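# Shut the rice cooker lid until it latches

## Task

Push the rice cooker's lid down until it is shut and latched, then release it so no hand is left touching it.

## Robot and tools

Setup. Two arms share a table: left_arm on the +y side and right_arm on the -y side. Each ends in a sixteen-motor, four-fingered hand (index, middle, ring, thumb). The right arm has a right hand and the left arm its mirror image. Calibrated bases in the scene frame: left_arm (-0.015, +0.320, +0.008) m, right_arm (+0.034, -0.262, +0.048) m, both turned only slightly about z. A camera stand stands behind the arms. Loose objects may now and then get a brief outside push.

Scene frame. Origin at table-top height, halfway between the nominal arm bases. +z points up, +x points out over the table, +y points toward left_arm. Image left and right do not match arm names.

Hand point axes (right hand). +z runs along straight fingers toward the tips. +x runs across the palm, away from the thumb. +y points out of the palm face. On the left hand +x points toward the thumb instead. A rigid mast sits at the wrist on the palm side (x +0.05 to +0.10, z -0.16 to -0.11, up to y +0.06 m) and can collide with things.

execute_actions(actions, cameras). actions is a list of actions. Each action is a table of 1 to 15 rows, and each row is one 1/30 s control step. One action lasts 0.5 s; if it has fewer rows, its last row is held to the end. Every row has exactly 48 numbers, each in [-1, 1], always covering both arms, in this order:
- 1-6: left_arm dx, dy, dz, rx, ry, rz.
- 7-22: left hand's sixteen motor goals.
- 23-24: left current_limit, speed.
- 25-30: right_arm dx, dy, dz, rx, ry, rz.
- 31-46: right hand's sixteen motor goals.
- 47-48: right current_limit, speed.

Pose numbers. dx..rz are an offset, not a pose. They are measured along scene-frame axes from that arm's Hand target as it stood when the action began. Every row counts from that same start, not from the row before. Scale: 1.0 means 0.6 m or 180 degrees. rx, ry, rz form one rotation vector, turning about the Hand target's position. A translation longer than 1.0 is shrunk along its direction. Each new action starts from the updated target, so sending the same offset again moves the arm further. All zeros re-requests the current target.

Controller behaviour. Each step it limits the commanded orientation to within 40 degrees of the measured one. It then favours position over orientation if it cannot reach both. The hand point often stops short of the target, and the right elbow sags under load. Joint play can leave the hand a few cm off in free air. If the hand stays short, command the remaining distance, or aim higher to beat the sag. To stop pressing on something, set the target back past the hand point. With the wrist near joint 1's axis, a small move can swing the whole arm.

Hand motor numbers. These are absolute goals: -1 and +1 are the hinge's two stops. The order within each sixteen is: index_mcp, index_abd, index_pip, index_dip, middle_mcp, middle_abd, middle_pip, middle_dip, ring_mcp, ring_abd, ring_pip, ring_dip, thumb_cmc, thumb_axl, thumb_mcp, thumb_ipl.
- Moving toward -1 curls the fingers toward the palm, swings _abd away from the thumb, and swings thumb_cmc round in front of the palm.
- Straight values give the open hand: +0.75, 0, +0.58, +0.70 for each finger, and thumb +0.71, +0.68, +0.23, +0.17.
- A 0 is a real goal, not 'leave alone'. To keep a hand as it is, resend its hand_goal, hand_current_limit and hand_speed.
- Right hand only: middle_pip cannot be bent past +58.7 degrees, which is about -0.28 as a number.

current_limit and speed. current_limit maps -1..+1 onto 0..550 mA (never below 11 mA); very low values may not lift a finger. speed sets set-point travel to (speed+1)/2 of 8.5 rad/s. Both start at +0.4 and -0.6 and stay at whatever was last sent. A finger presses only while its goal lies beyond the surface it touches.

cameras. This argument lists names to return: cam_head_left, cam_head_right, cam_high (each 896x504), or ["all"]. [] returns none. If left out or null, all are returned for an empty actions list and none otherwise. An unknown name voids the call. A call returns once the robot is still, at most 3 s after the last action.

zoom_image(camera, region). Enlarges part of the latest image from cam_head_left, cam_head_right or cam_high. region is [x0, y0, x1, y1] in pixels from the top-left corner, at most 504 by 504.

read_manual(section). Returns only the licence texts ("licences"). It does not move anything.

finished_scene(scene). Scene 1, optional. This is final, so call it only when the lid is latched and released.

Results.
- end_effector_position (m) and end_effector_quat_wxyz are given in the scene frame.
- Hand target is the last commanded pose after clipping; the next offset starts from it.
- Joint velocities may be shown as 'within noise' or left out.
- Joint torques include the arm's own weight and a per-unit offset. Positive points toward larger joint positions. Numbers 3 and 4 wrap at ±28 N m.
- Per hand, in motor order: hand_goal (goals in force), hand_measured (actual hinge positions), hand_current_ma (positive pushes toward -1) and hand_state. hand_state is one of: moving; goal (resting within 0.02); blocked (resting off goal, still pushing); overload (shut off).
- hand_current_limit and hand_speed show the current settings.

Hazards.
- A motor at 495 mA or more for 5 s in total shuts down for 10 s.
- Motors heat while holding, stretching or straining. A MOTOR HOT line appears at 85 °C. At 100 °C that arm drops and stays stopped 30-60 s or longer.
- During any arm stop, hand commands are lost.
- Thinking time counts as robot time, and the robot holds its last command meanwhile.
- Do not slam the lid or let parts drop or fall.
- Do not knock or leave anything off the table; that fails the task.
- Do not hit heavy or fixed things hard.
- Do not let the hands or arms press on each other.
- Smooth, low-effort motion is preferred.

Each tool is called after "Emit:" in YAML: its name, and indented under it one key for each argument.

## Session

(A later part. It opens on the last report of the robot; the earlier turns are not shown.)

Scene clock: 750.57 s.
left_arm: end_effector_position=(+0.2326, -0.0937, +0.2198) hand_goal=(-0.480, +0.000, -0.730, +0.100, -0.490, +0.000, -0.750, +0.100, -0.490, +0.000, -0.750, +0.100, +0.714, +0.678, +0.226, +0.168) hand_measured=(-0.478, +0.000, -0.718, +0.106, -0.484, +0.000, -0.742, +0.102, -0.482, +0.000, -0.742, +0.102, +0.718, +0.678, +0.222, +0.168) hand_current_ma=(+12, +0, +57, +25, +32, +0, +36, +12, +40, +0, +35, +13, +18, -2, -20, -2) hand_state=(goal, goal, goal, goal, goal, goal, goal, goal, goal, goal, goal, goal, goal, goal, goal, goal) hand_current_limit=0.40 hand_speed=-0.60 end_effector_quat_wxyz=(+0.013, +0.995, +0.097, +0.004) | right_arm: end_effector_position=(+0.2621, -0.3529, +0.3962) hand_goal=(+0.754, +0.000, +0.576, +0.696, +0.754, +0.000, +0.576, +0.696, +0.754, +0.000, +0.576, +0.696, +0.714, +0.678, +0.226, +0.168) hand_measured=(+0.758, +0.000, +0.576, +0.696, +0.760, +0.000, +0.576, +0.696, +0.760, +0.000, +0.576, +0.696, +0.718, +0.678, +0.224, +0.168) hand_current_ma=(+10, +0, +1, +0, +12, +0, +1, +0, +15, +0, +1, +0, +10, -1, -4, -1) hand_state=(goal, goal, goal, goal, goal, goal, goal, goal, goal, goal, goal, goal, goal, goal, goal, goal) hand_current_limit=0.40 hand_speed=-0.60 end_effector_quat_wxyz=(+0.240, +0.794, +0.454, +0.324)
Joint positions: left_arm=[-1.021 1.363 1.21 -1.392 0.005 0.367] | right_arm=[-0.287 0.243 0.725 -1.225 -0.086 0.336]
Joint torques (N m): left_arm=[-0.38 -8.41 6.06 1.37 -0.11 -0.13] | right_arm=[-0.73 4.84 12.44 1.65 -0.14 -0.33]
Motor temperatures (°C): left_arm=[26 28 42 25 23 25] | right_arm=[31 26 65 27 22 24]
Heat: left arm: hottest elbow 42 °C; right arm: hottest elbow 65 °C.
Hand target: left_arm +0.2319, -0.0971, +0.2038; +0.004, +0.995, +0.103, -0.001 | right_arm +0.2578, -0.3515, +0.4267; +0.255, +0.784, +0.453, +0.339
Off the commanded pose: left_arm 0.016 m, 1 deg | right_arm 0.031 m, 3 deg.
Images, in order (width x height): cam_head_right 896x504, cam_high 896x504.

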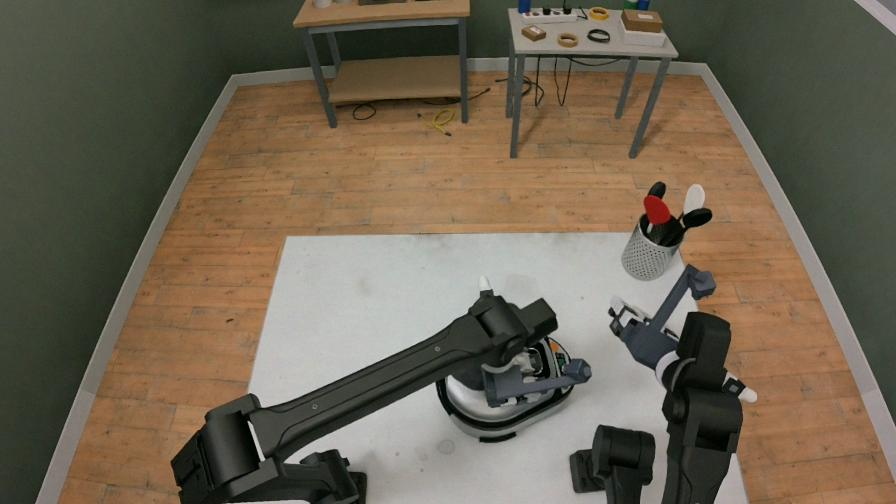

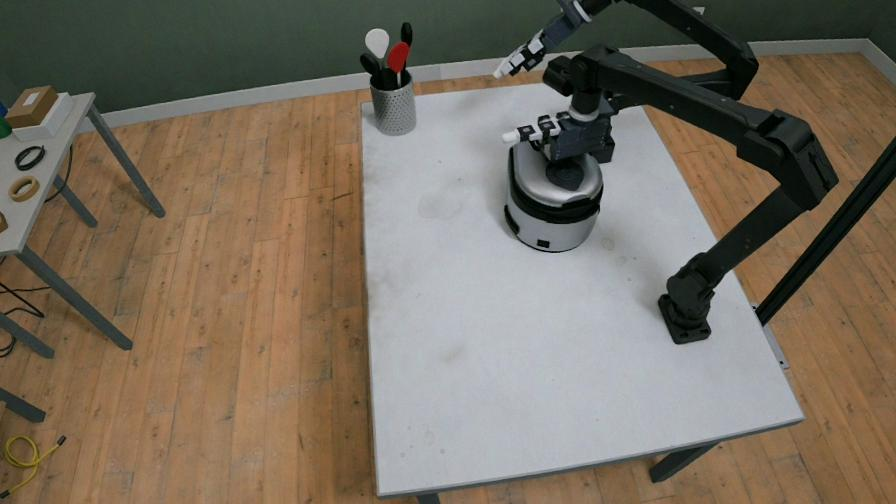

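Emit:
execute_actions:
  actions:
    - [[0,0,-0.017,0,0,0,-0.48,0,-0.73,0.1,-0.49,0,-0.75,0.1,-0.49,0,-0.75,0.1,0.714,0.678,0.226,0.168,0.4,-0.6,0,0,0,0,0,0,0.754,0,0.576,0.696,0.754,0,0.576,0.696,0.754,0,0.576,0.696,0.714,0.678,0.226,0.168,0.4,-0.6],[0,0,-0.0333,0,0,0,-0.48,0,-0.73,0.1,-0.49,0,-0.75,0.1,-0.49,0,-0.75,0.1,0.714,0.678,0.226,0.168,0.4,-0.6,0,0,0,0,0,0,0.754,0,0.576,0.696,0.754,0,0.576,0.696,0.754,0,0.576,0.696,0.714,0.678,0.226,0.168,0.4,-0.6]]
  cameras: ["cam_high","cam_head_right"]

Emit:
zoom_image:
  camera: "cam_high"
  region: [480, 90, 680, 270]

Emit:
zoom_image:
  camera: "cam_head_right"
  region: [400, 280, 620, 450]

Scene clock: 767.30 s.
left_arm: end_effector_position=(+0.2325, -0.0954, +0.2148) hand_goal=(-0.480, +0.000, -0.730, +0.100, -0.490, +0.000, -0.750, +0.100, -0.490, +0.000, -0.750, +0.100, +0.714, +0.678, +0.226, +0.168) hand_measured=(-0.474, +0.000, -0.718, +0.106, -0.484, +0.000, -0.740, +0.102, -0.482, +0.000, -0.742, +0.102, +0.718, +0.678, +0.222, +0.168) hand_current_ma=(+30, +0, +57, +25, +26, +0, +43, +12, +42, +0, +35, +13, +18, -2, -22, -2) hand_state=(goal, goal, goal, goal, goal, goal, goal, goal, goal, goal, goal, goal, goal, goal, goal, goal) hand_current_limit=0.40 hand_speed=-0.60 end_effector_quat_wxyz=(+0.023, +0.995, +0.097, +0.006) | right_arm: end_effector_position=(+0.2621, -0.3529, +0.3962) hand_goal=(+0.754, +0.000, +0.576, +0.696, +0.754, +0.000, +0.576, +0.696, +0.754, +0.000, +0.576, +0.696, +0.714, +0.678, +0.226, +0.168) hand_measured=(+0.758, +0.000, +0.576, +0.696, +0.760, +0.000, +0.576, +0.696, +0.760, +0.000, +0.576, +0.696, +0.718, +0.678, +0.224, +0.168) hand_current_ma=(+10, +0, +1, +0, +12, +0, +1, +0, +15, +0, +1, +0, +10, -1, -4, -1) hand_state=(goal, goal, goal, goal, goal, goal, goal, goal, goal, goal, goal, goal, goal, goal, goal, goal) hand_current_limit=0.40 hand_speed=-0.60 end_effector_quat_wxyz=(+0.240, +0.794, +0.454, +0.324)
Joint positions: left_arm=[-1.021 1.357 1.186 -1.353 0.011 0.367] | right_arm=[-0.287 0.243 0.725 -1.225 -0.086 0.336]
Joint torques (N m): left_arm=[-0.32 -6.71 4.6 1.98 -0.11 -0.12] | right_arm=[-0.73 4.78 12.38 1.61 -0.13 -0.33]
Motor temperatures (°C): left_arm=[26 28 41 25 23 25] | right_arm=[31 26 65 27 22 24]
Heat: left arm: hottest elbow 41 °C; right arm: hottest elbow 65 °C.
Hand target: left_arm +0.2319, -0.0971, +0.1839; +0.004, +0.995, +0.103, -0.001 | right_arm +0.2578, -0.3515, +0.4267; +0.255, +0.784, +0.453, +0.339
Off the commanded pose: left_arm 0.031 m, 2 deg | right_arm 0.031 m, 3 deg.
Images, in order (width x height): cam_head_right 896x504, cam_high 896x504.

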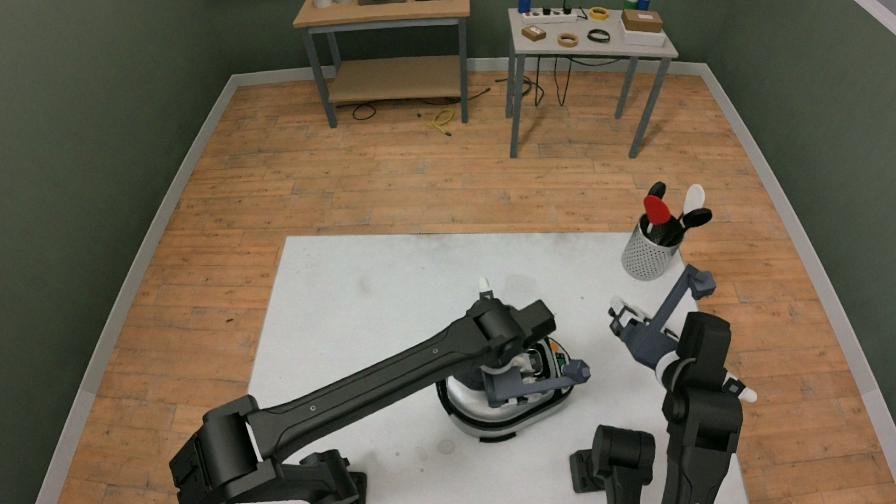

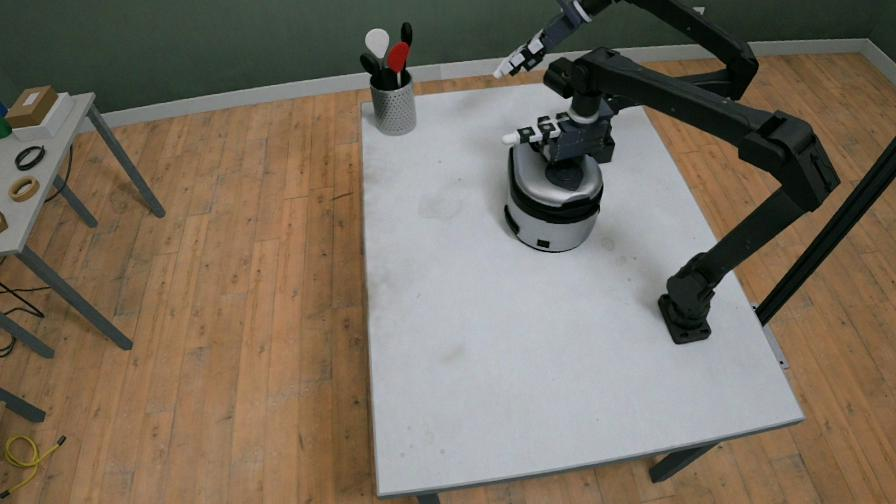

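Scaled by 2.520.

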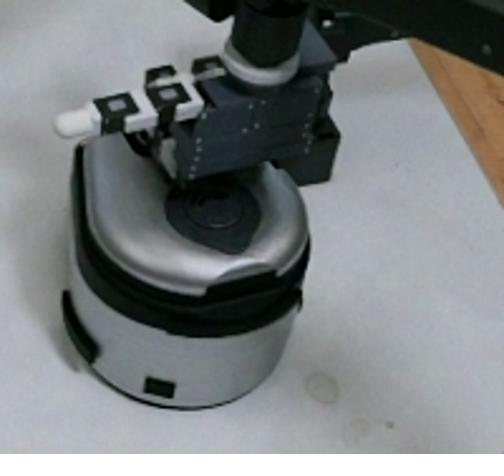

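Scaled by 2.291.

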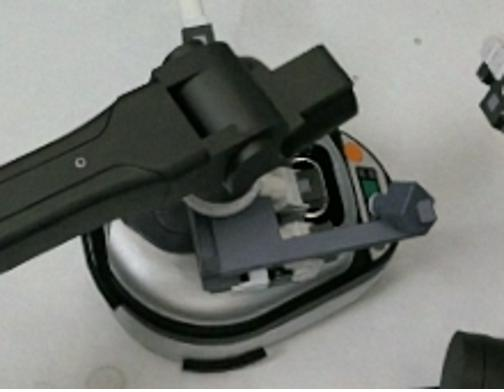

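Emit:
execute_actions:
  actions:
    - [[0,0,-0.025,0,0,0,-0.48,0,-0.73,0.1,-0.49,0,-0.75,0.1,-0.49,0,-0.75,0.1,0.714,0.678,0.226,0.168,0.4,-0.6,0,0,0,0,0,0,0.754,0,0.576,0.696,0.754,0,0.576,0.696,0.754,0,0.576,0.696,0.714,0.678,0.226,0.168,0.4,-0.6],[0,0,-0.05,0,0,0,-0.48,0,-0.73,0.1,-0.49,0,-0.75,0.1,-0.49,0,-0.75,0.1,0.714,0.678,0.226,0.168,0.4,-0.6,0,0,0,0,0,0,0.754,0,0.576,0.696,0.754,0,0.576,0.696,0.754,0,0.576,0.696,0.714,0.678,0.226,0.168,0.4,-0.6]]
  cameras: ["cam_high","cam_head_right"]

Emit:
zoom_image:
  camera: "cam_high"
  region: [480, 90, 680, 270]

Emit:
zoom_image:
  camera: "cam_head_right"
  region: [400, 280, 620, 450]

Scene clock: 781.77 s.
left_arm: end_effector_position=(+0.2333, -0.0967, +0.2173) hand_goal=(-0.480, +0.000, -0.730, +0.100, -0.490, +0.000, -0.750, +0.100, -0.490, +0.000, -0.750, +0.100, +0.714, +0.678, +0.226, +0.168) hand_measured=(-0.472, +0.000, -0.718, +0.106, -0.490, +0.000, -0.738, +0.102, -0.482, +0.000, -0.742, +0.102, +0.718, +0.678, +0.222, +0.168) hand_current_ma=(+37, +0, +54, +25, +4, +0, +60, +12, +42, +0, +35, +13, +18, -2, -22, -2) hand_state=(goal, goal, goal, goal, goal, goal, goal, goal, goal, goal, goal, goal, goal, goal, goal, goal) hand_current_limit=0.40 hand_speed=-0.60 end_effector_quat_wxyz=(+0.051, +0.994, +0.097, +0.020) | right_arm: end_effector_position=(+0.2621, -0.3529, +0.3962) hand_goal=(+0.754, +0.000, +0.576, +0.696, +0.754, +0.000, +0.576, +0.696, +0.754, +0.000, +0.576, +0.696, +0.714, +0.678, +0.226, +0.168) hand_measured=(+0.758, +0.000, +0.576, +0.696, +0.760, +0.000, +0.576, +0.696, +0.760, +0.000, +0.576, +0.696, +0.718, +0.678, +0.224, +0.168) hand_current_ma=(+10, +0, +1, +0, +12, +0, +1, +0, +15, +0, +1, +0, +10, -1, -4, -1) hand_state=(goal, goal, goal, goal, goal, goal, goal, goal, goal, goal, goal, goal, goal, goal, goal, goal) hand_current_limit=0.40 hand_speed=-0.60 end_effector_quat_wxyz=(+0.240, +0.794, +0.454, +0.324)
Joint positions: left_arm=[-1.021 1.323 1.143 -1.281 0.011 0.367] | right_arm=[-0.287 0.243 0.725 -1.225 -0.086 0.336]
Joint torques (N m): left_arm=[-0.32 -3.6 3.23 2.17 -0.18 -0.13] | right_arm=[-0.79 4.84 12.42 1.61 -0.13 -0.32]
Motor temperatures (°C): left_arm=[26 28 40 25 23 25] | right_arm=[31 26 65 27 22 24]
Heat: left arm: hottest elbow 40 °C; right arm: hottest elbow 65 °C.
Hand target: left_arm +0.2319, -0.0971, +0.1539; +0.004, +0.995, +0.103, -0.001 | right_arm +0.2578, -0.3515, +0.4267; +0.255, +0.784, +0.453, +0.339
Off the commanded pose: left_arm 0.063 m, 6 deg | right_arm 0.031 m, 3 deg.
Images, in order (width x height): cam_head_right 896x504, cam_high 896x504.

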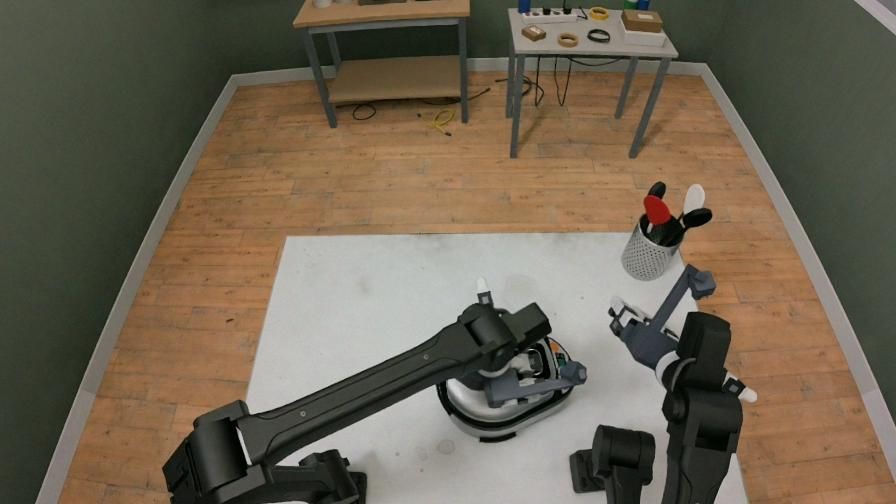

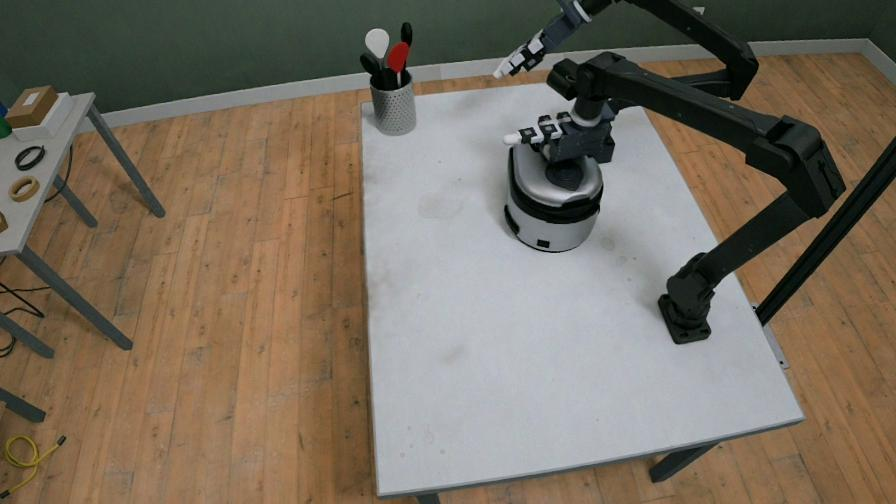

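Scaled by 2.520.

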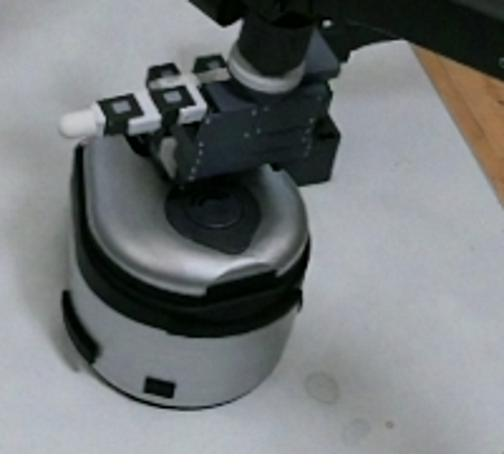

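Scaled by 2.291.

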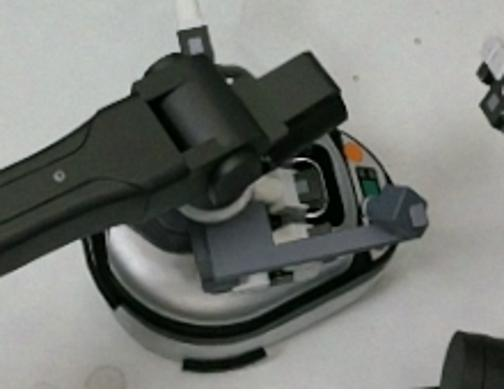

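Emit:
execute_actions:
  actions:
    - [[0,0,0.08,0,0,0,-0.48,0,-0.73,0.1,-0.49,0,-0.75,0.1,-0.49,0,-0.75,0.1,0.714,0.678,0.226,0.168,0.4,-0.6,0,0,0,0,0,0,0.754,0,0.576,0.696,0.754,0,0.576,0.696,0.754,0,0.576,0.696,0.714,0.678,0.226,0.168,0.4,-0.6],[0,0,0.155,0,0,0,-0.48,0,-0.73,0.1,-0.49,0,-0.75,0.1,-0.49,0,-0.75,0.1,0.714,0.678,0.226,0.168,0.4,-0.6,0,0,0,0,0,0,0.754,0,0.576,0.696,0.754,0,0.576,0.696,0.754,0,0.576,0.696,0.714,0.678,0.226,0.168,0.4,-0.6]]
    - [[0.003,-0.025,0.025,0,0,0,-0.48,0,-0.73,0.1,-0.49,0,-0.75,0.1,-0.49,0,-0.75,0.1,0.714,0.678,0.226,0.168,0.4,-0.6,0,0,0,0,0,0,0.754,0,0.576,0.696,0.754,0,0.576,0.696,0.754,0,0.576,0.696,0.714,0.678,0.226,0.168,0.4,-0.6],[0.008,-0.05,0.025,0,0,0,-0.48,0,-0.73,0.1,-0.49,0,-0.75,0.1,-0.49,0,-0.75,0.1,0.714,0.678,0.226,0.168,0.4,-0.6,0,0,0,0,0,0,0.754,0,0.576,0.696,0.754,0,0.576,0.696,0.754,0,0.576,0.696,0.714,0.678,0.226,0.168,0.4,-0.6]]
  cameras: ["all"]

Emit:
zoom_image:
  camera: "cam_high"
  region: [480, 90, 680, 270]

Emit:
zoom_image:
  camera: "cam_head_right"
  region: [400, 280, 620, 450]

Scene clock: 830.00 s.
left_arm: end_effector_position=(+0.2282, -0.1100, +0.2352) hand_goal=(-0.480, +0.000, -0.730, +0.100, -0.490, +0.000, -0.750, +0.100, -0.490, +0.000, -0.750, +0.100, +0.714, +0.678, +0.226, +0.168) hand_measured=(-0.472, +0.000, -0.718, +0.106, -0.482, +0.000, -0.742, +0.102, -0.482, +0.000, -0.742, +0.102, +0.718, +0.678, +0.222, +0.168) hand_current_ma=(+39, +0, +53, +25, +40, +0, +37, +12, +41, +0, +34, +13, +14, -2, -23, -2) hand_state=(goal, goal, goal, goal, goal, goal, goal, goal, goal, goal, goal, goal, goal, goal, goal, goal) hand_current_limit=0.40 hand_speed=-0.60 end_effector_quat_wxyz=(-0.019, +0.995, +0.096, -0.011) | right_arm: end_effector_position=(+0.2621, -0.3529, +0.3962) hand_goal=(+0.754, +0.000, +0.576, +0.696, +0.754, +0.000, +0.576, +0.696, +0.754, +0.000, +0.576, +0.696, +0.714, +0.678, +0.226, +0.168) hand_measured=(+0.758, +0.000, +0.576, +0.696, +0.760, +0.000, +0.576, +0.696, +0.760, +0.000, +0.576, +0.696, +0.718, +0.678, +0.224, +0.168) hand_current_ma=(+10, +0, +1, +0, +12, +0, +1, +0, +15, +0, +1, +0, +10, -1, -4, -1) hand_state=(goal, goal, goal, goal, goal, goal, goal, goal, goal, goal, goal, goal, goal, goal, goal, goal) hand_current_limit=0.40 hand_speed=-0.60 end_effector_quat_wxyz=(+0.240, +0.794, +0.454, +0.324)
Joint positions: left_arm=[-1.052 1.432 1.336 -1.519 0.003 0.339] | right_arm=[-0.287 0.243 0.725 -1.225 -0.086 0.336]
Joint torques (N m): left_arm=[0.15 -10.58 11.92 0.2 -0.08 -0.16] | right_arm=[-0.67 4.66 12.41 1.61 -0.14 -0.33]
Motor temperatures (°C): left_arm=[26 28 36 25 23 25] | right_arm=[31 26 66 27 22 24]
Heat: left arm: hottest elbow 36 °C; right arm: hottest elbow 66 °C.
Hand target: left_arm +0.2367, -0.1271, +0.2619; +0.004, +0.995, +0.103, -0.001 | right_arm +0.2578, -0.3515, +0.4267; +0.255, +0.784, +0.453, +0.339
Off the commanded pose: left_arm 0.033 m, 3 deg | right_arm 0.031 m, 3 deg.

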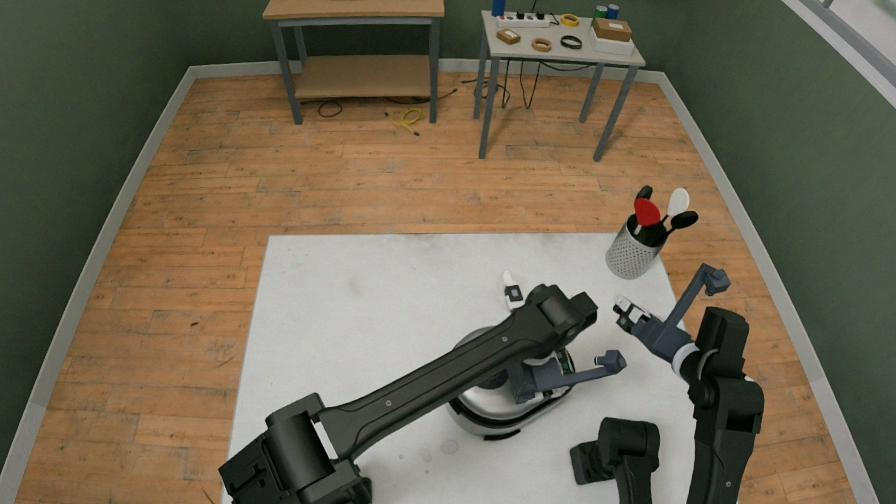

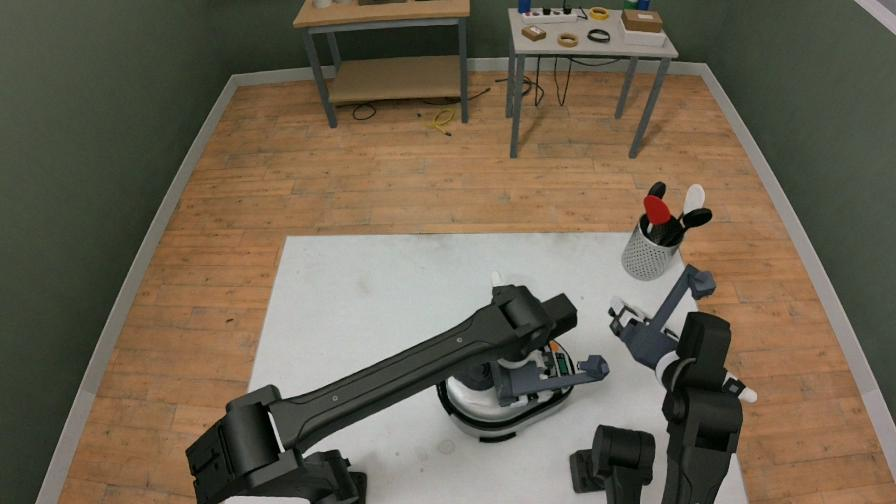

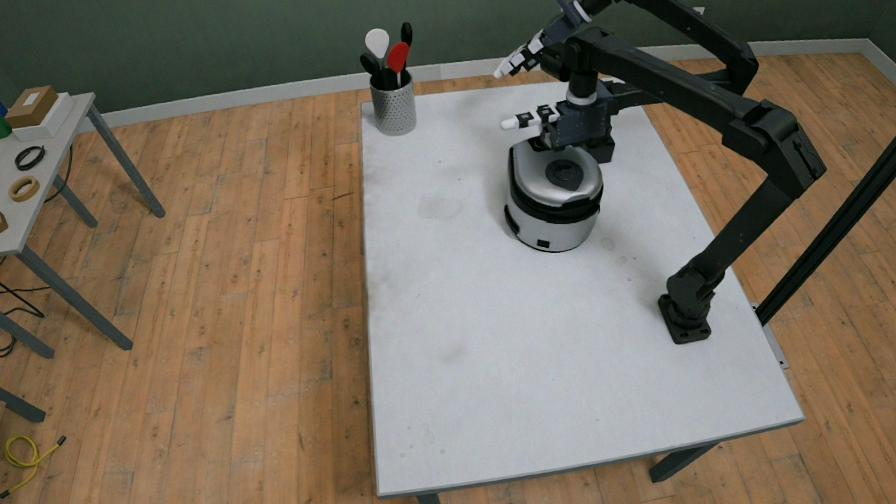

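Scaled by 2.520.

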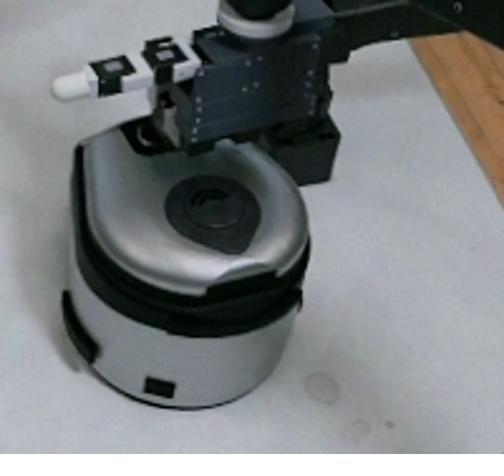

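Scaled by 2.291.

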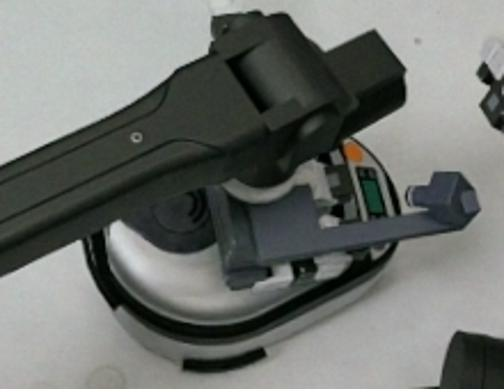

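Emit:
execute_actions:
  actions:
    - [[0.003,-0.02,-0.03,0.016,0.003,0,-0.48,0,-0.73,0.1,-0.49,0,-0.75,0.1,-0.49,0,-0.75,0.1,0.714,0.678,0.226,0.168,0.4,-0.6,0,0,0,0,0,0,0.754,0,0.576,0.696,0.754,0,0.576,0.696,0.754,0,0.576,0.696,0.714,0.678,0.226,0.168,0.4,-0.6],[0.005,-0.035,-0.06,0.033,0.007,0,-0.48,0,-0.73,0.1,-0.49,0,-0.75,0.1,-0.49,0,-0.75,0.1,0.714,0.678,0.226,0.168,0.4,-0.6,0,0,0,0,0,0,0.754,0,0.576,0.696,0.754,0,0.576,0.696,0.754,0,0.576,0.696,0.714,0.678,0.226,0.168,0.4,-0.6]]
    - [[0,0,-0.05,0,0,0,-0.48,0,-0.73,0.1,-0.49,0,-0.75,0.1,-0.49,0,-0.75,0.1,0.714,0.678,0.226,0.168,0.4,-0.6,0,0,0,0,0,0,0.754,0,0.576,0.696,0.754,0,0.576,0.696,0.754,0,0.576,0.696,0.714,0.678,0.226,0.168,0.4,-0.6]]
  cameras: ["all"]

Emit:
zoom_image:
  camera: "cam_high"
  region: [480, 90, 680, 270]

Emit:
zoom_image:
  camera: "cam_head_right"
  region: [400, 280, 620, 450]

Scene clock: 852.53 s.
left_arm: end_effector_position=(+0.2404, -0.1430, +0.2141) hand_goal=(-0.480, +0.000, -0.730, +0.100, -0.490, +0.000, -0.750, +0.100, -0.490, +0.000, -0.750, +0.100, +0.714, +0.678, +0.226, +0.168) hand_measured=(-0.478, +0.000, -0.714, +0.106, -0.482, +0.000, -0.742, +0.102, -0.480, +0.000, -0.744, +0.102, +0.718, +0.678, +0.222, +0.168) hand_current_ma=(+5, +0, +77, +24, +40, +0, +37, +12, +45, +0, +32, +13, +17, -4, -26, -2) hand_state=(goal, goal, goal, goal, goal, goal, goal, goal, goal, goal, goal, goal, goal, goal, goal, goal) hand_current_limit=0.40 hand_speed=-0.60 end_effector_quat_wxyz=(-0.040, +0.994, +0.100, -0.001) | right_arm: end_effector_position=(+0.2621, -0.3529, +0.3962) hand_goal=(+0.754, +0.000, +0.576, +0.696, +0.754, +0.000, +0.576, +0.696, +0.754, +0.000, +0.576, +0.696, +0.714, +0.678, +0.226, +0.168) hand_measured=(+0.758, +0.000, +0.576, +0.696, +0.760, +0.000, +0.576, +0.696, +0.760, +0.000, +0.576, +0.696, +0.718, +0.678, +0.224, +0.168) hand_current_ma=(+10, +0, +1, +0, +12, +0, +1, +0, +15, +0, +1, +0, +10, -1, -4, -1) hand_state=(goal, goal, goal, goal, goal, goal, goal, goal, goal, goal, goal, goal, goal, goal, goal, goal) hand_current_limit=0.40 hand_speed=-0.60 end_effector_quat_wxyz=(+0.240, +0.794, +0.454, +0.324)
Joint positions: left_arm=[-1.081 1.547 1.413 -1.511 -0.031 0.301] | right_arm=[-0.287 0.243 0.725 -1.225 -0.086 0.336]
Joint torques (N m): left_arm=[-0.44 -10.75 5.98 1.21 -0.04 -0.13] | right_arm=[-0.79 4.84 12.41 1.61 -0.14 -0.32]
Motor temperatures (°C): left_arm=[26 28 39 25 23 25] | right_arm=[31 26 66 27 22 24]
Heat: left arm: hottest elbow 39 °C; right arm: hottest elbow 66 °C.
Hand target: left_arm +0.2397, -0.1481, +0.1959; -0.049, +0.994, +0.103, -0.006 | right_arm +0.2578, -0.3515, +0.4267; +0.255, +0.784, +0.453, +0.339
Off the commanded pose: left_arm 0.019 m, 1 deg | right_arm 0.031 m, 3 deg.

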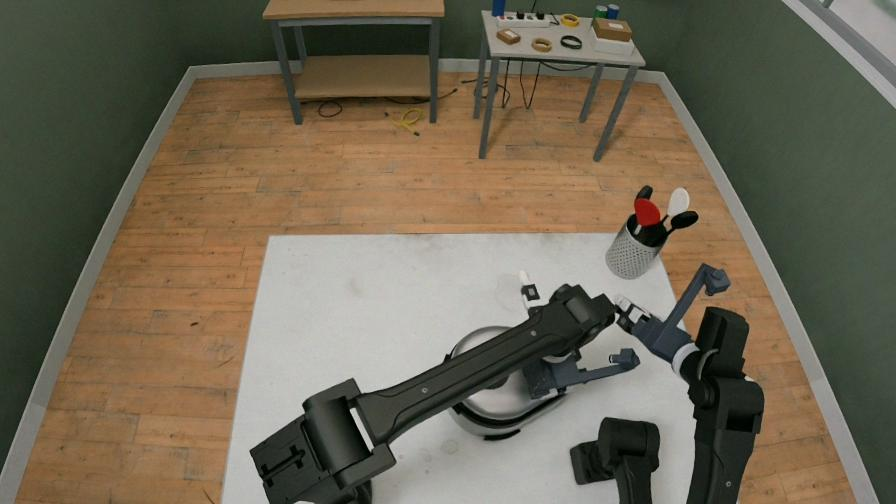

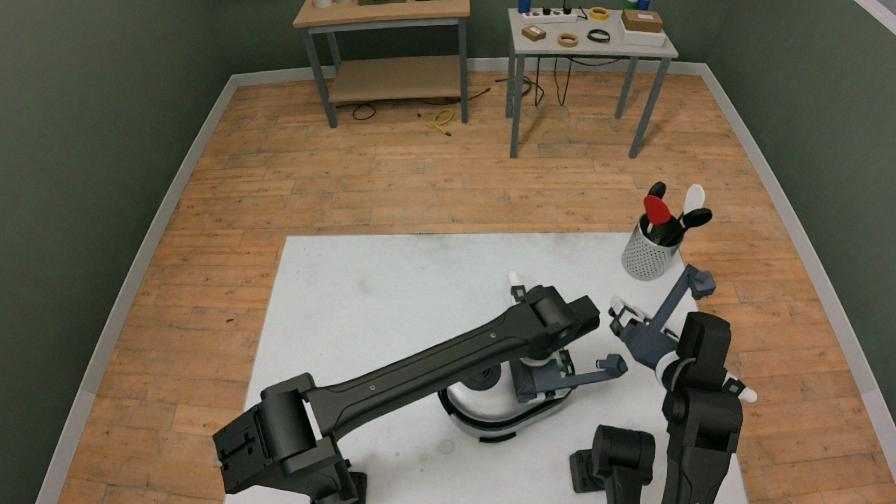

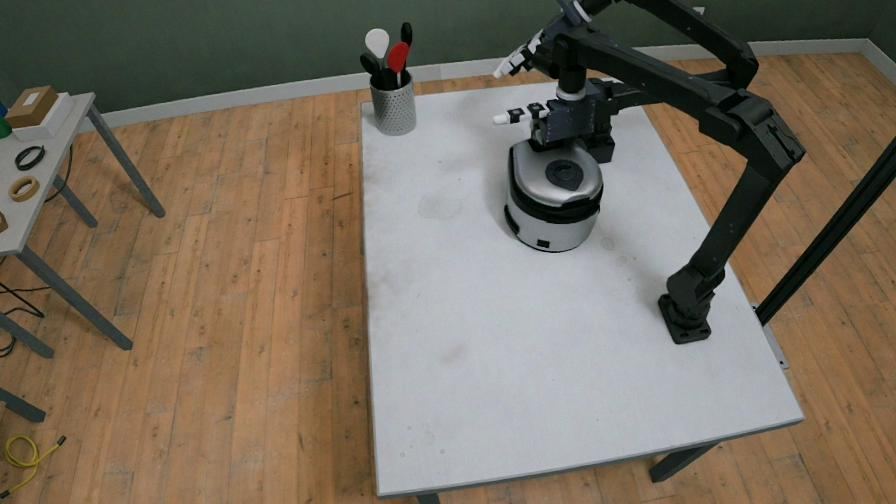

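Scaled by 2.520.

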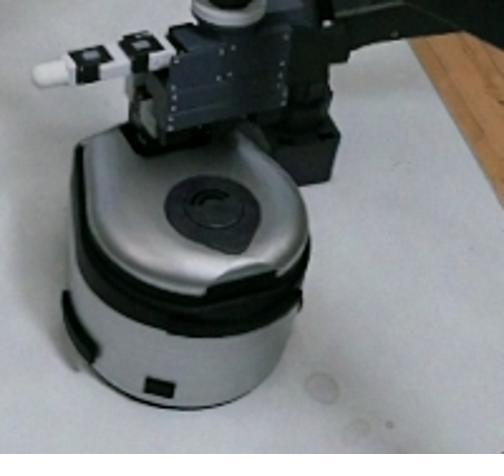

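Scaled by 2.291.

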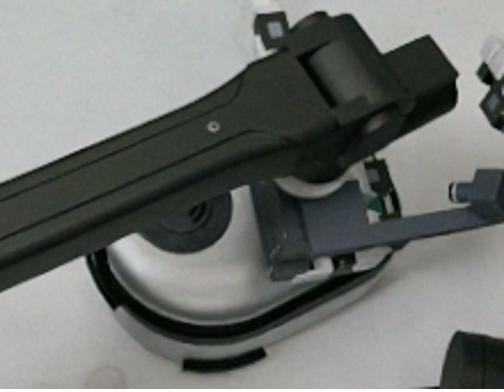

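Emit:
execute_actions:
  actions:
    - [[0,0,-0.025,0,0,0,-0.48,0,-0.73,0.1,-0.49,0,-0.75,0.1,-0.49,0,-0.75,0.1,0.714,0.678,0.226,0.168,0.4,-0.6,0,0,0,0,0,0,0.754,0,0.576,0.696,0.754,0,0.576,0.696,0.754,0,0.576,0.696,0.714,0.678,0.226,0.168,0.4,-0.6],[0,0,-0.05,0,0,0,-0.48,0,-0.73,0.1,-0.49,0,-0.75,0.1,-0.49,0,-0.75,0.1,0.714,0.678,0.226,0.168,0.4,-0.6,0,0,0,0,0,0,0.754,0,0.576,0.696,0.754,0,0.576,0.696,0.754,0,0.576,0.696,0.714,0.678,0.226,0.168,0.4,-0.6]]
  cameras: ["cam_high","cam_head_right"]

Emit:
zoom_image:
  camera: "cam_high"
  region: [480, 90, 680, 270]

Emit:
zoom_image:
  camera: "cam_head_right"
  region: [400, 280, 620, 450]

Scene clock: 865.17 s.
left_arm: end_effector_position=(+0.2419, -0.1449, +0.2106) hand_goal=(-0.480, +0.000, -0.730, +0.100, -0.490, +0.000, -0.750, +0.100, -0.490, +0.000, -0.750, +0.100, +0.714, +0.678, +0.226, +0.168) hand_measured=(-0.482, +0.000, -0.712, +0.106, -0.490, +0.000, -0.738, +0.102, -0.480, +0.000, -0.744, +0.102, +0.718, +0.678, +0.222, +0.168) hand_current_ma=(-10, +0, +86, +24, +4, +0, +62, +12, +45, +0, +32, +13, +17, -4, -26, -2) hand_state=(goal, goal, goal, goal, goal, goal, goal, goal, goal, goal, goal, goal, goal, goal, goal, goal) hand_current_limit=0.40 hand_speed=-0.60 end_effector_quat_wxyz=(-0.021, +0.994, +0.102, +0.008) | right_arm: end_effector_position=(+0.2621, -0.3529, +0.3962) hand_goal=(+0.754, +0.000, +0.576, +0.696, +0.754, +0.000, +0.576, +0.696, +0.754, +0.000, +0.576, +0.696, +0.714, +0.678, +0.226, +0.168) hand_measured=(+0.758, +0.000, +0.576, +0.696, +0.760, +0.000, +0.576, +0.696, +0.760, +0.000, +0.576, +0.696, +0.718, +0.678, +0.224, +0.168) hand_current_ma=(+10, +0, +1, +0, +12, +0, +1, +0, +15, +0, +1, +0, +10, -1, -4, -1) hand_state=(goal, goal, goal, goal, goal, goal, goal, goal, goal, goal, goal, goal, goal, goal, goal, goal) hand_current_limit=0.40 hand_speed=-0.60 end_effector_quat_wxyz=(+0.240, +0.794, +0.454, +0.324)
Joint positions: left_arm=[-1.081 1.529 1.375 -1.45 -0.031 0.297] | right_arm=[-0.287 0.243 0.725 -1.225 -0.086 0.336]
Joint torques (N m): left_arm=[-0.32 -8 4.18 1.88 -0.06 -0.13] | right_arm=[-0.73 4.84 12.44 1.58 -0.14 -0.33]
Motor temperatures (°C): left_arm=[26 28 39 25 23 25] | right_arm=[31 26 66 27 22 24]
Heat: left arm: hottest elbow 39 °C; right arm: hottest elbow 66 °C.
Hand target: left_arm +0.2397, -0.1481, +0.1659; -0.049, +0.994, +0.103, -0.006 | right_arm +0.2578, -0.3515, +0.4267; +0.255, +0.784, +0.453, +0.339
Off the commanded pose: left_arm 0.045 m, 4 deg | right_arm 0.031 m, 3 deg.
Images, in order (width x height): cam_head_right 896x504, cam_high 896x504.

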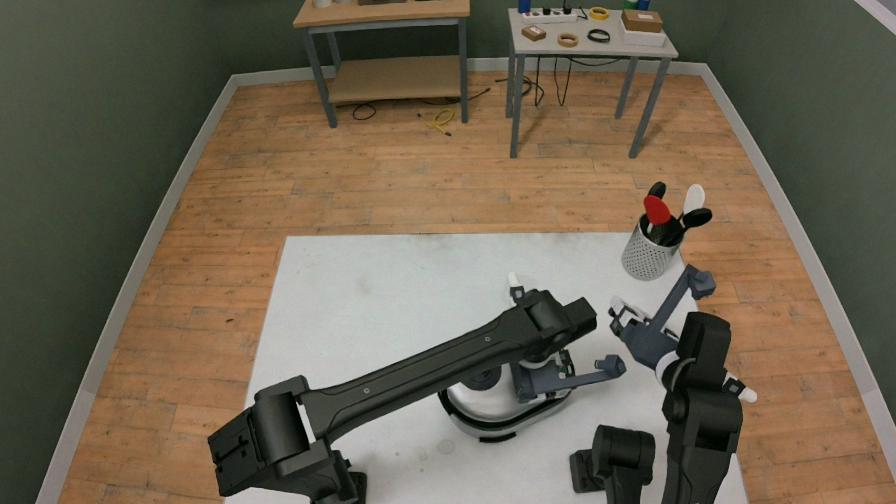

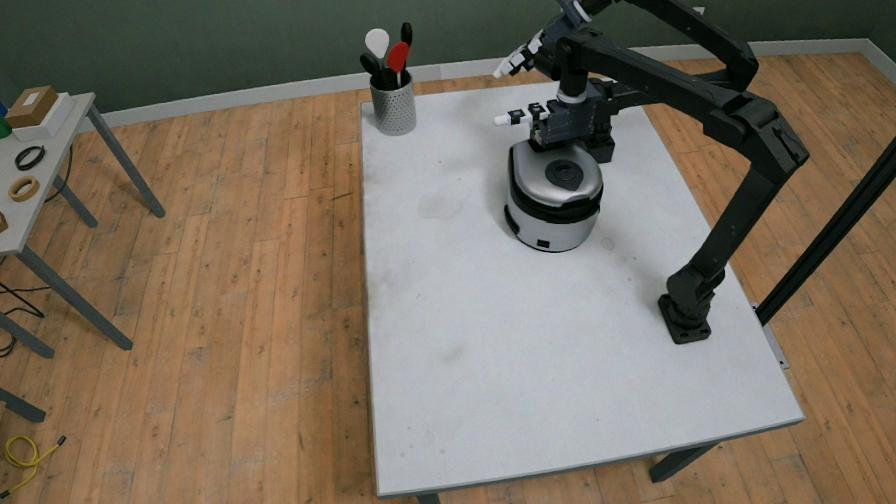

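Scaled by 2.520.

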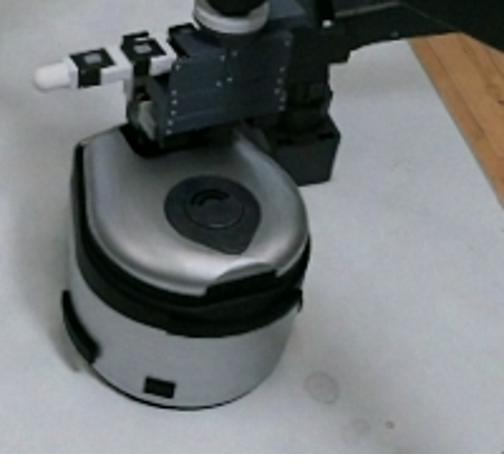

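Scaled by 2.291.

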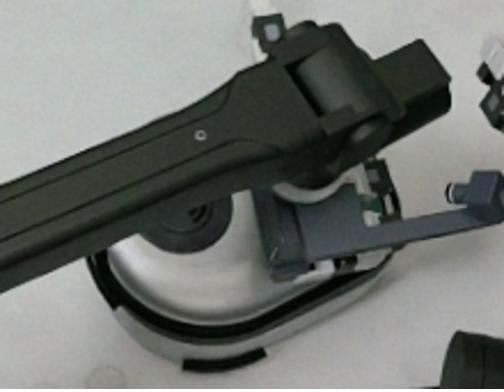

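Emit:
execute_actions:
  actions:
    - [[0,0,-0.03,0.005,0,0,-0.48,0,-0.73,0.1,-0.49,0,-0.75,0.1,-0.49,0,-0.75,0.1,0.714,0.678,0.226,0.168,0.4,-0.6,0,0,0,0,0,0,0.754,0,0.576,0.696,0.754,0,0.576,0.696,0.754,0,0.576,0.696,0.714,0.678,0.226,0.168,0.4,-0.6],[0,0,-0.06,0.01,0,0,-0.48,0,-0.73,0.1,-0.49,0,-0.75,0.1,-0.49,0,-0.75,0.1,0.714,0.678,0.226,0.168,0.4,-0.6,0,0,0,0,0,0,0.754,0,0.576,0.696,0.754,0,0.576,0.696,0.754,0,0.576,0.696,0.714,0.678,0.226,0.168,0.4,-0.6]]
  cameras: ["cam_high"]

Emit:
zoom_image:
  camera: "cam_high"
  region: [480, 90, 680, 270]

Scene clock: 876.50 s.
left_arm: end_effector_position=(+0.2415, -0.1449, +0.2094) hand_goal=(-0.480, +0.000, -0.730, +0.100, -0.490, +0.000, -0.750, +0.100, -0.490, +0.000, -0.750, +0.100, +0.714, +0.678, +0.226, +0.168) hand_measured=(-0.478, +0.000, -0.712, +0.106, -0.498, +0.000, -0.730, +0.102, -0.480, +0.000, -0.744, +0.102, +0.718, +0.678, +0.222, +0.168) hand_current_ma=(+6, +0, +85, +24, -36, +0, +100, +12, +45, +0, +32, +13, +17, -4, -26, -2) hand_state=(goal, goal, goal, goal, goal, goal, blocked, goal, goal, goal, goal, goal, goal, goal, goal, goal) hand_current_limit=0.40 hand_speed=-0.60 end_effector_quat_wxyz=(-0.008, +0.995, +0.100, +0.016) | right_arm: end_effector_position=(+0.2621, -0.3529, +0.3962) hand_goal=(+0.754, +0.000, +0.576, +0.696, +0.754, +0.000, +0.576, +0.696, +0.754, +0.000, +0.576, +0.696, +0.714, +0.678, +0.226, +0.168) hand_measured=(+0.758, +0.000, +0.576, +0.696, +0.760, +0.000, +0.576, +0.696, +0.760, +0.000, +0.576, +0.696, +0.718, +0.678, +0.224, +0.168) hand_current_ma=(+10, +0, +1, +0, +12, +0, +1, +0, +15, +0, +1, +0, +10, -1, -4, -1) hand_state=(goal, goal, goal, goal, goal, goal, goal, goal, goal, goal, goal, goal, goal, goal, goal, goal) hand_current_limit=0.40 hand_speed=-0.60 end_effector_quat_wxyz=(+0.240, +0.794, +0.454, +0.324)
Joint positions: left_arm=[-1.082 1.511 1.344 -1.407 -0.035 0.301] | right_arm=[-0.287 0.243 0.725 -1.225 -0.086 0.336]
Joint torques (N m): left_arm=[-0.62 -4.19 2.73 2.19 -0.16 -0.17] | right_arm=[-0.85 4.84 12.42 1.62 -0.13 -0.34]
Motor temperatures (°C): left_arm=[26 28 39 25 23 25] | right_arm=[31 26 66 27 22 24]
Heat: left arm: hottest elbow 39 °C; right arm: hottest elbow 66 °C.
Hand target: left_arm +0.2397, -0.1481, +0.1299; -0.064, +0.993, +0.103, -0.005 | right_arm +0.2578, -0.3515, +0.4267; +0.255, +0.784, +0.453, +0.339
Off the commanded pose: left_arm 0.080 m, 7 deg | right_arm 0.031 m, 3 deg.
Images, in order (width x height): cam_high 896x504.

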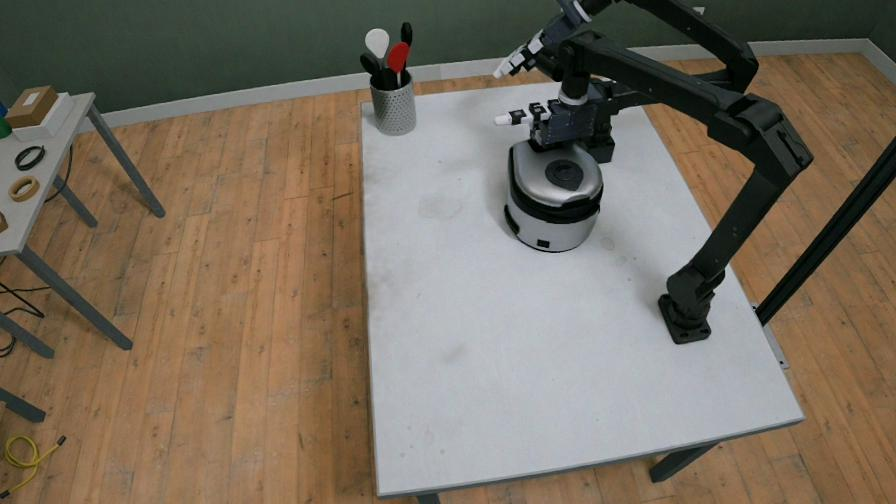

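Scaled by 2.520.

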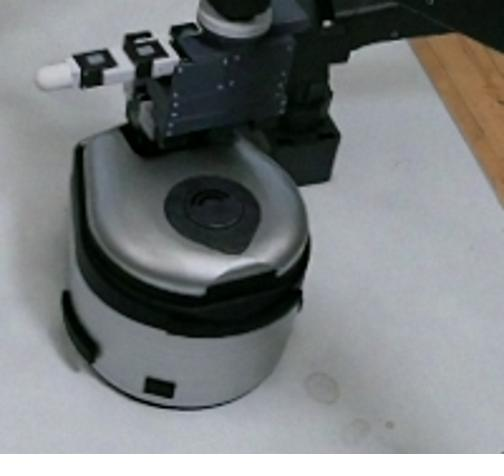

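Emit:
execute_actions:
  actions:
    - [[0,0,-0.03,0.005,0,0,-0.48,0,-0.73,0.1,-0.49,0,-0.75,0.1,-0.49,0,-0.75,0.1,0.714,0.678,0.226,0.168,0.4,-0.6,0,0,0,0,0,0,0.754,0,0.576,0.696,0.754,0,0.576,0.696,0.754,0,0.576,0.696,0.714,0.678,0.226,0.168,0.4,-0.6],[0,0,-0.06,0.01,0,0,-0.48,0,-0.73,0.1,-0.49,0,-0.75,0.1,-0.49,0,-0.75,0.1,0.714,0.678,0.226,0.168,0.4,-0.6,0,0,0,0,0,0,0.754,0,0.576,0.696,0.754,0,0.576,0.696,0.754,0,0.576,0.696,0.714,0.678,0.226,0.168,0.4,-0.6]]
    - [[0,0,-0.03,0.005,0,0,-0.48,0,-0.73,0.1,-0.49,0,-0.75,0.1,-0.49,0,-0.75,0.1,0.714,0.678,0.226,0.168,0.4,-0.6,0,0,0,0,0,0,0.754,0,0.576,0.696,0.754,0,0.576,0.696,0.754,0,0.576,0.696,0.714,0.678,0.226,0.168,0.4,-0.6]]
  cameras: ["all"]

Emit:
zoom_image:
  camera: "cam_high"
  region: [480, 90, 680, 270]

Emit:
zoom_image:
  camera: "cam_head_right"
  region: [400, 280, 620, 450]

Scene clock: 892.13 s.
left_arm: end_effector_position=(+0.2402, -0.1442, +0.2087) hand_goal=(-0.480, +0.000, -0.730, +0.100, -0.490, +0.000, -0.750, +0.100, -0.490, +0.000, -0.750, +0.100, +0.714, +0.678, +0.226, +0.168) hand_measured=(-0.472, +0.000, -0.718, +0.106, -0.504, +0.000, -0.722, +0.102, -0.480, +0.000, -0.744, +0.102, +0.718, +0.678, +0.222, +0.168) hand_current_ma=(+37, +0, +57, +24, -69, +0, +131, +12, +45, +0, +32, +13, +17, -4, -26, -2) hand_state=(goal, goal, goal, goal, goal, goal, blocked, goal, goal, goal, goal, goal, goal, goal, goal, goal) hand_current_limit=0.40 hand_speed=-0.60 end_effector_quat_wxyz=(+0.005, +0.995, +0.098, +0.033) | right_arm: end_effector_position=(+0.2621, -0.3529, +0.3962) hand_goal=(+0.754, +0.000, +0.576, +0.696, +0.754, +0.000, +0.576, +0.696, +0.754, +0.000, +0.576, +0.696, +0.714, +0.678, +0.226, +0.168) hand_measured=(+0.758, +0.000, +0.576, +0.696, +0.760, +0.000, +0.576, +0.696, +0.760, +0.000, +0.576, +0.696, +0.718, +0.678, +0.224, +0.168) hand_current_ma=(+10, +0, +1, +0, +12, +0, +1, +0, +15, +0, +1, +0, +10, -1, -4, -1) hand_state=(goal, goal, goal, goal, goal, goal, goal, goal, goal, goal, goal, goal, goal, goal, goal, goal) hand_current_limit=0.40 hand_speed=-0.60 end_effector_quat_wxyz=(+0.240, +0.794, +0.454, +0.324)
Joint positions: left_arm=[-1.092 1.486 1.306 -1.356 -0.057 0.297] | right_arm=[-0.287 0.243 0.725 -1.225 -0.086 0.336]
Joint torques (N m): left_arm=[-0.32 1.03 0.92 3.17 -0.24 -0.24] | right_arm=[-0.73 4.84 12.38 1.61 -0.14 -0.33]
Motor temperatures (°C): left_arm=[26 28 37 25 23 25] | right_arm=[31 26 66 27 22 24]
Heat: left arm: hottest elbow 37 °C; right arm: hottest elbow 66 °C.
Hand target: left_arm +0.2397, -0.1481, +0.0759; -0.088, +0.991, +0.103, -0.002 | right_arm +0.2578, -0.3515, +0.4267; +0.255, +0.784, +0.453, +0.339
Off the commanded pose: left_arm 0.133 m, 11 deg | right_arm 0.031 m, 3 deg.

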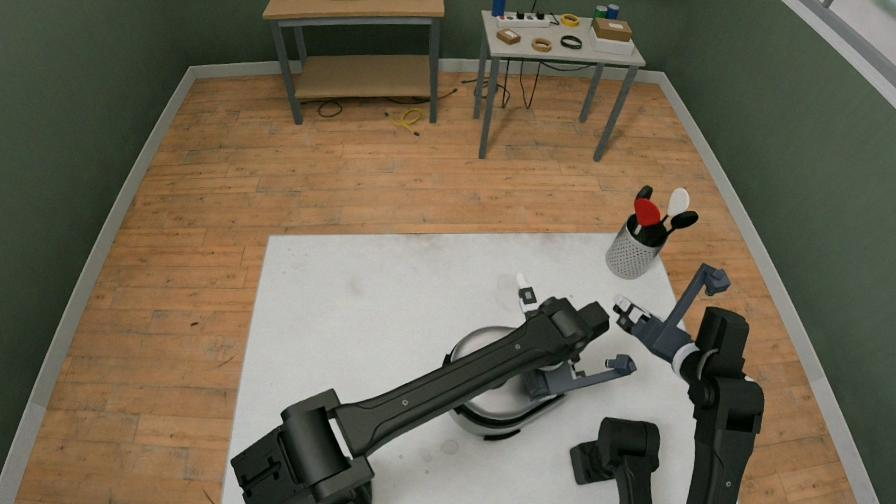

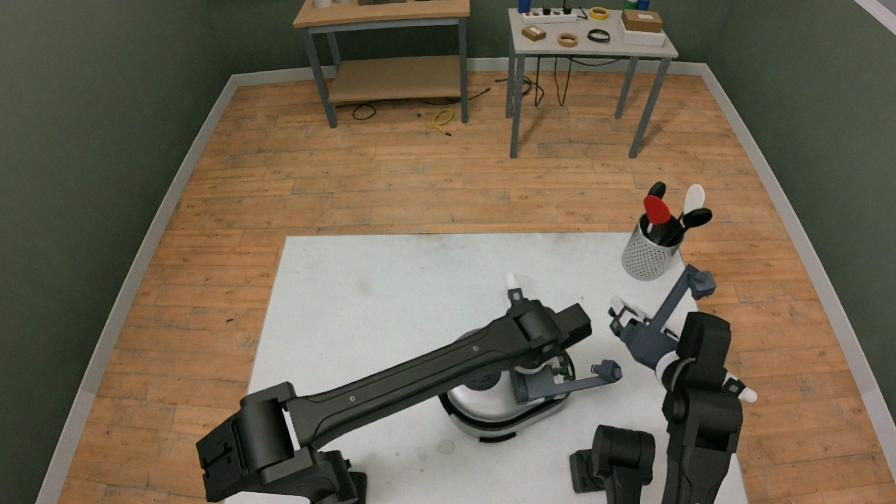

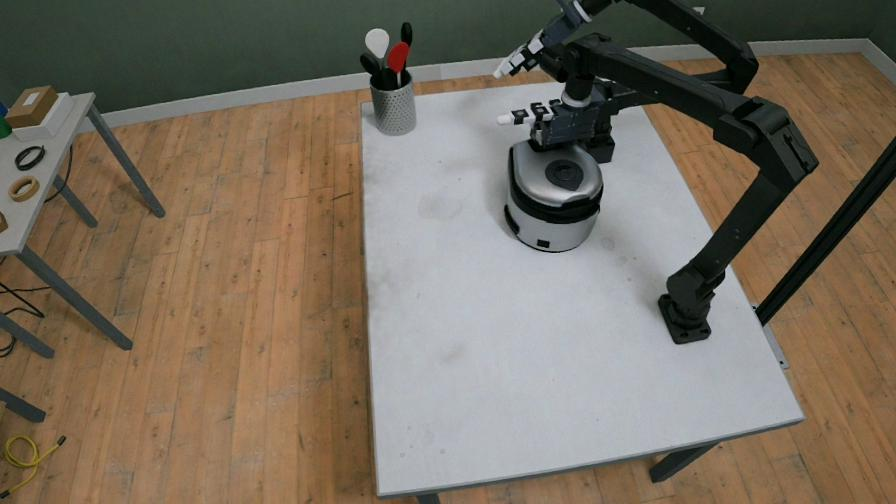

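Scaled by 2.520.

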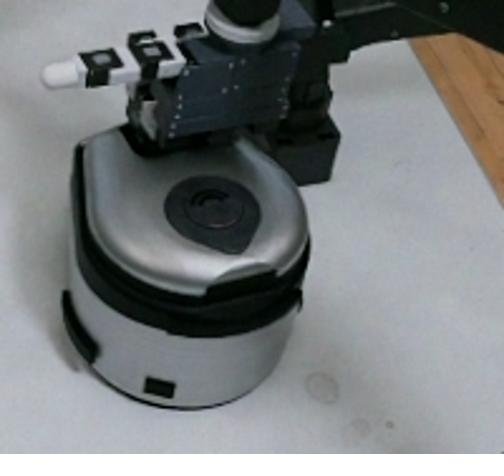

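Scaled by 2.291.

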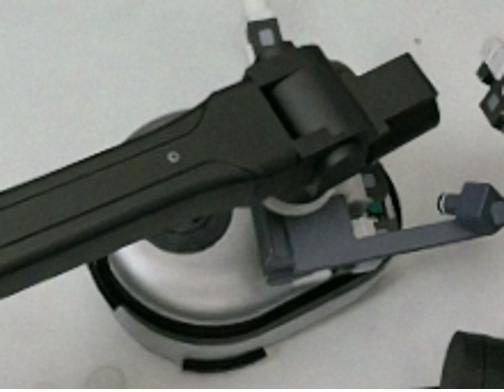

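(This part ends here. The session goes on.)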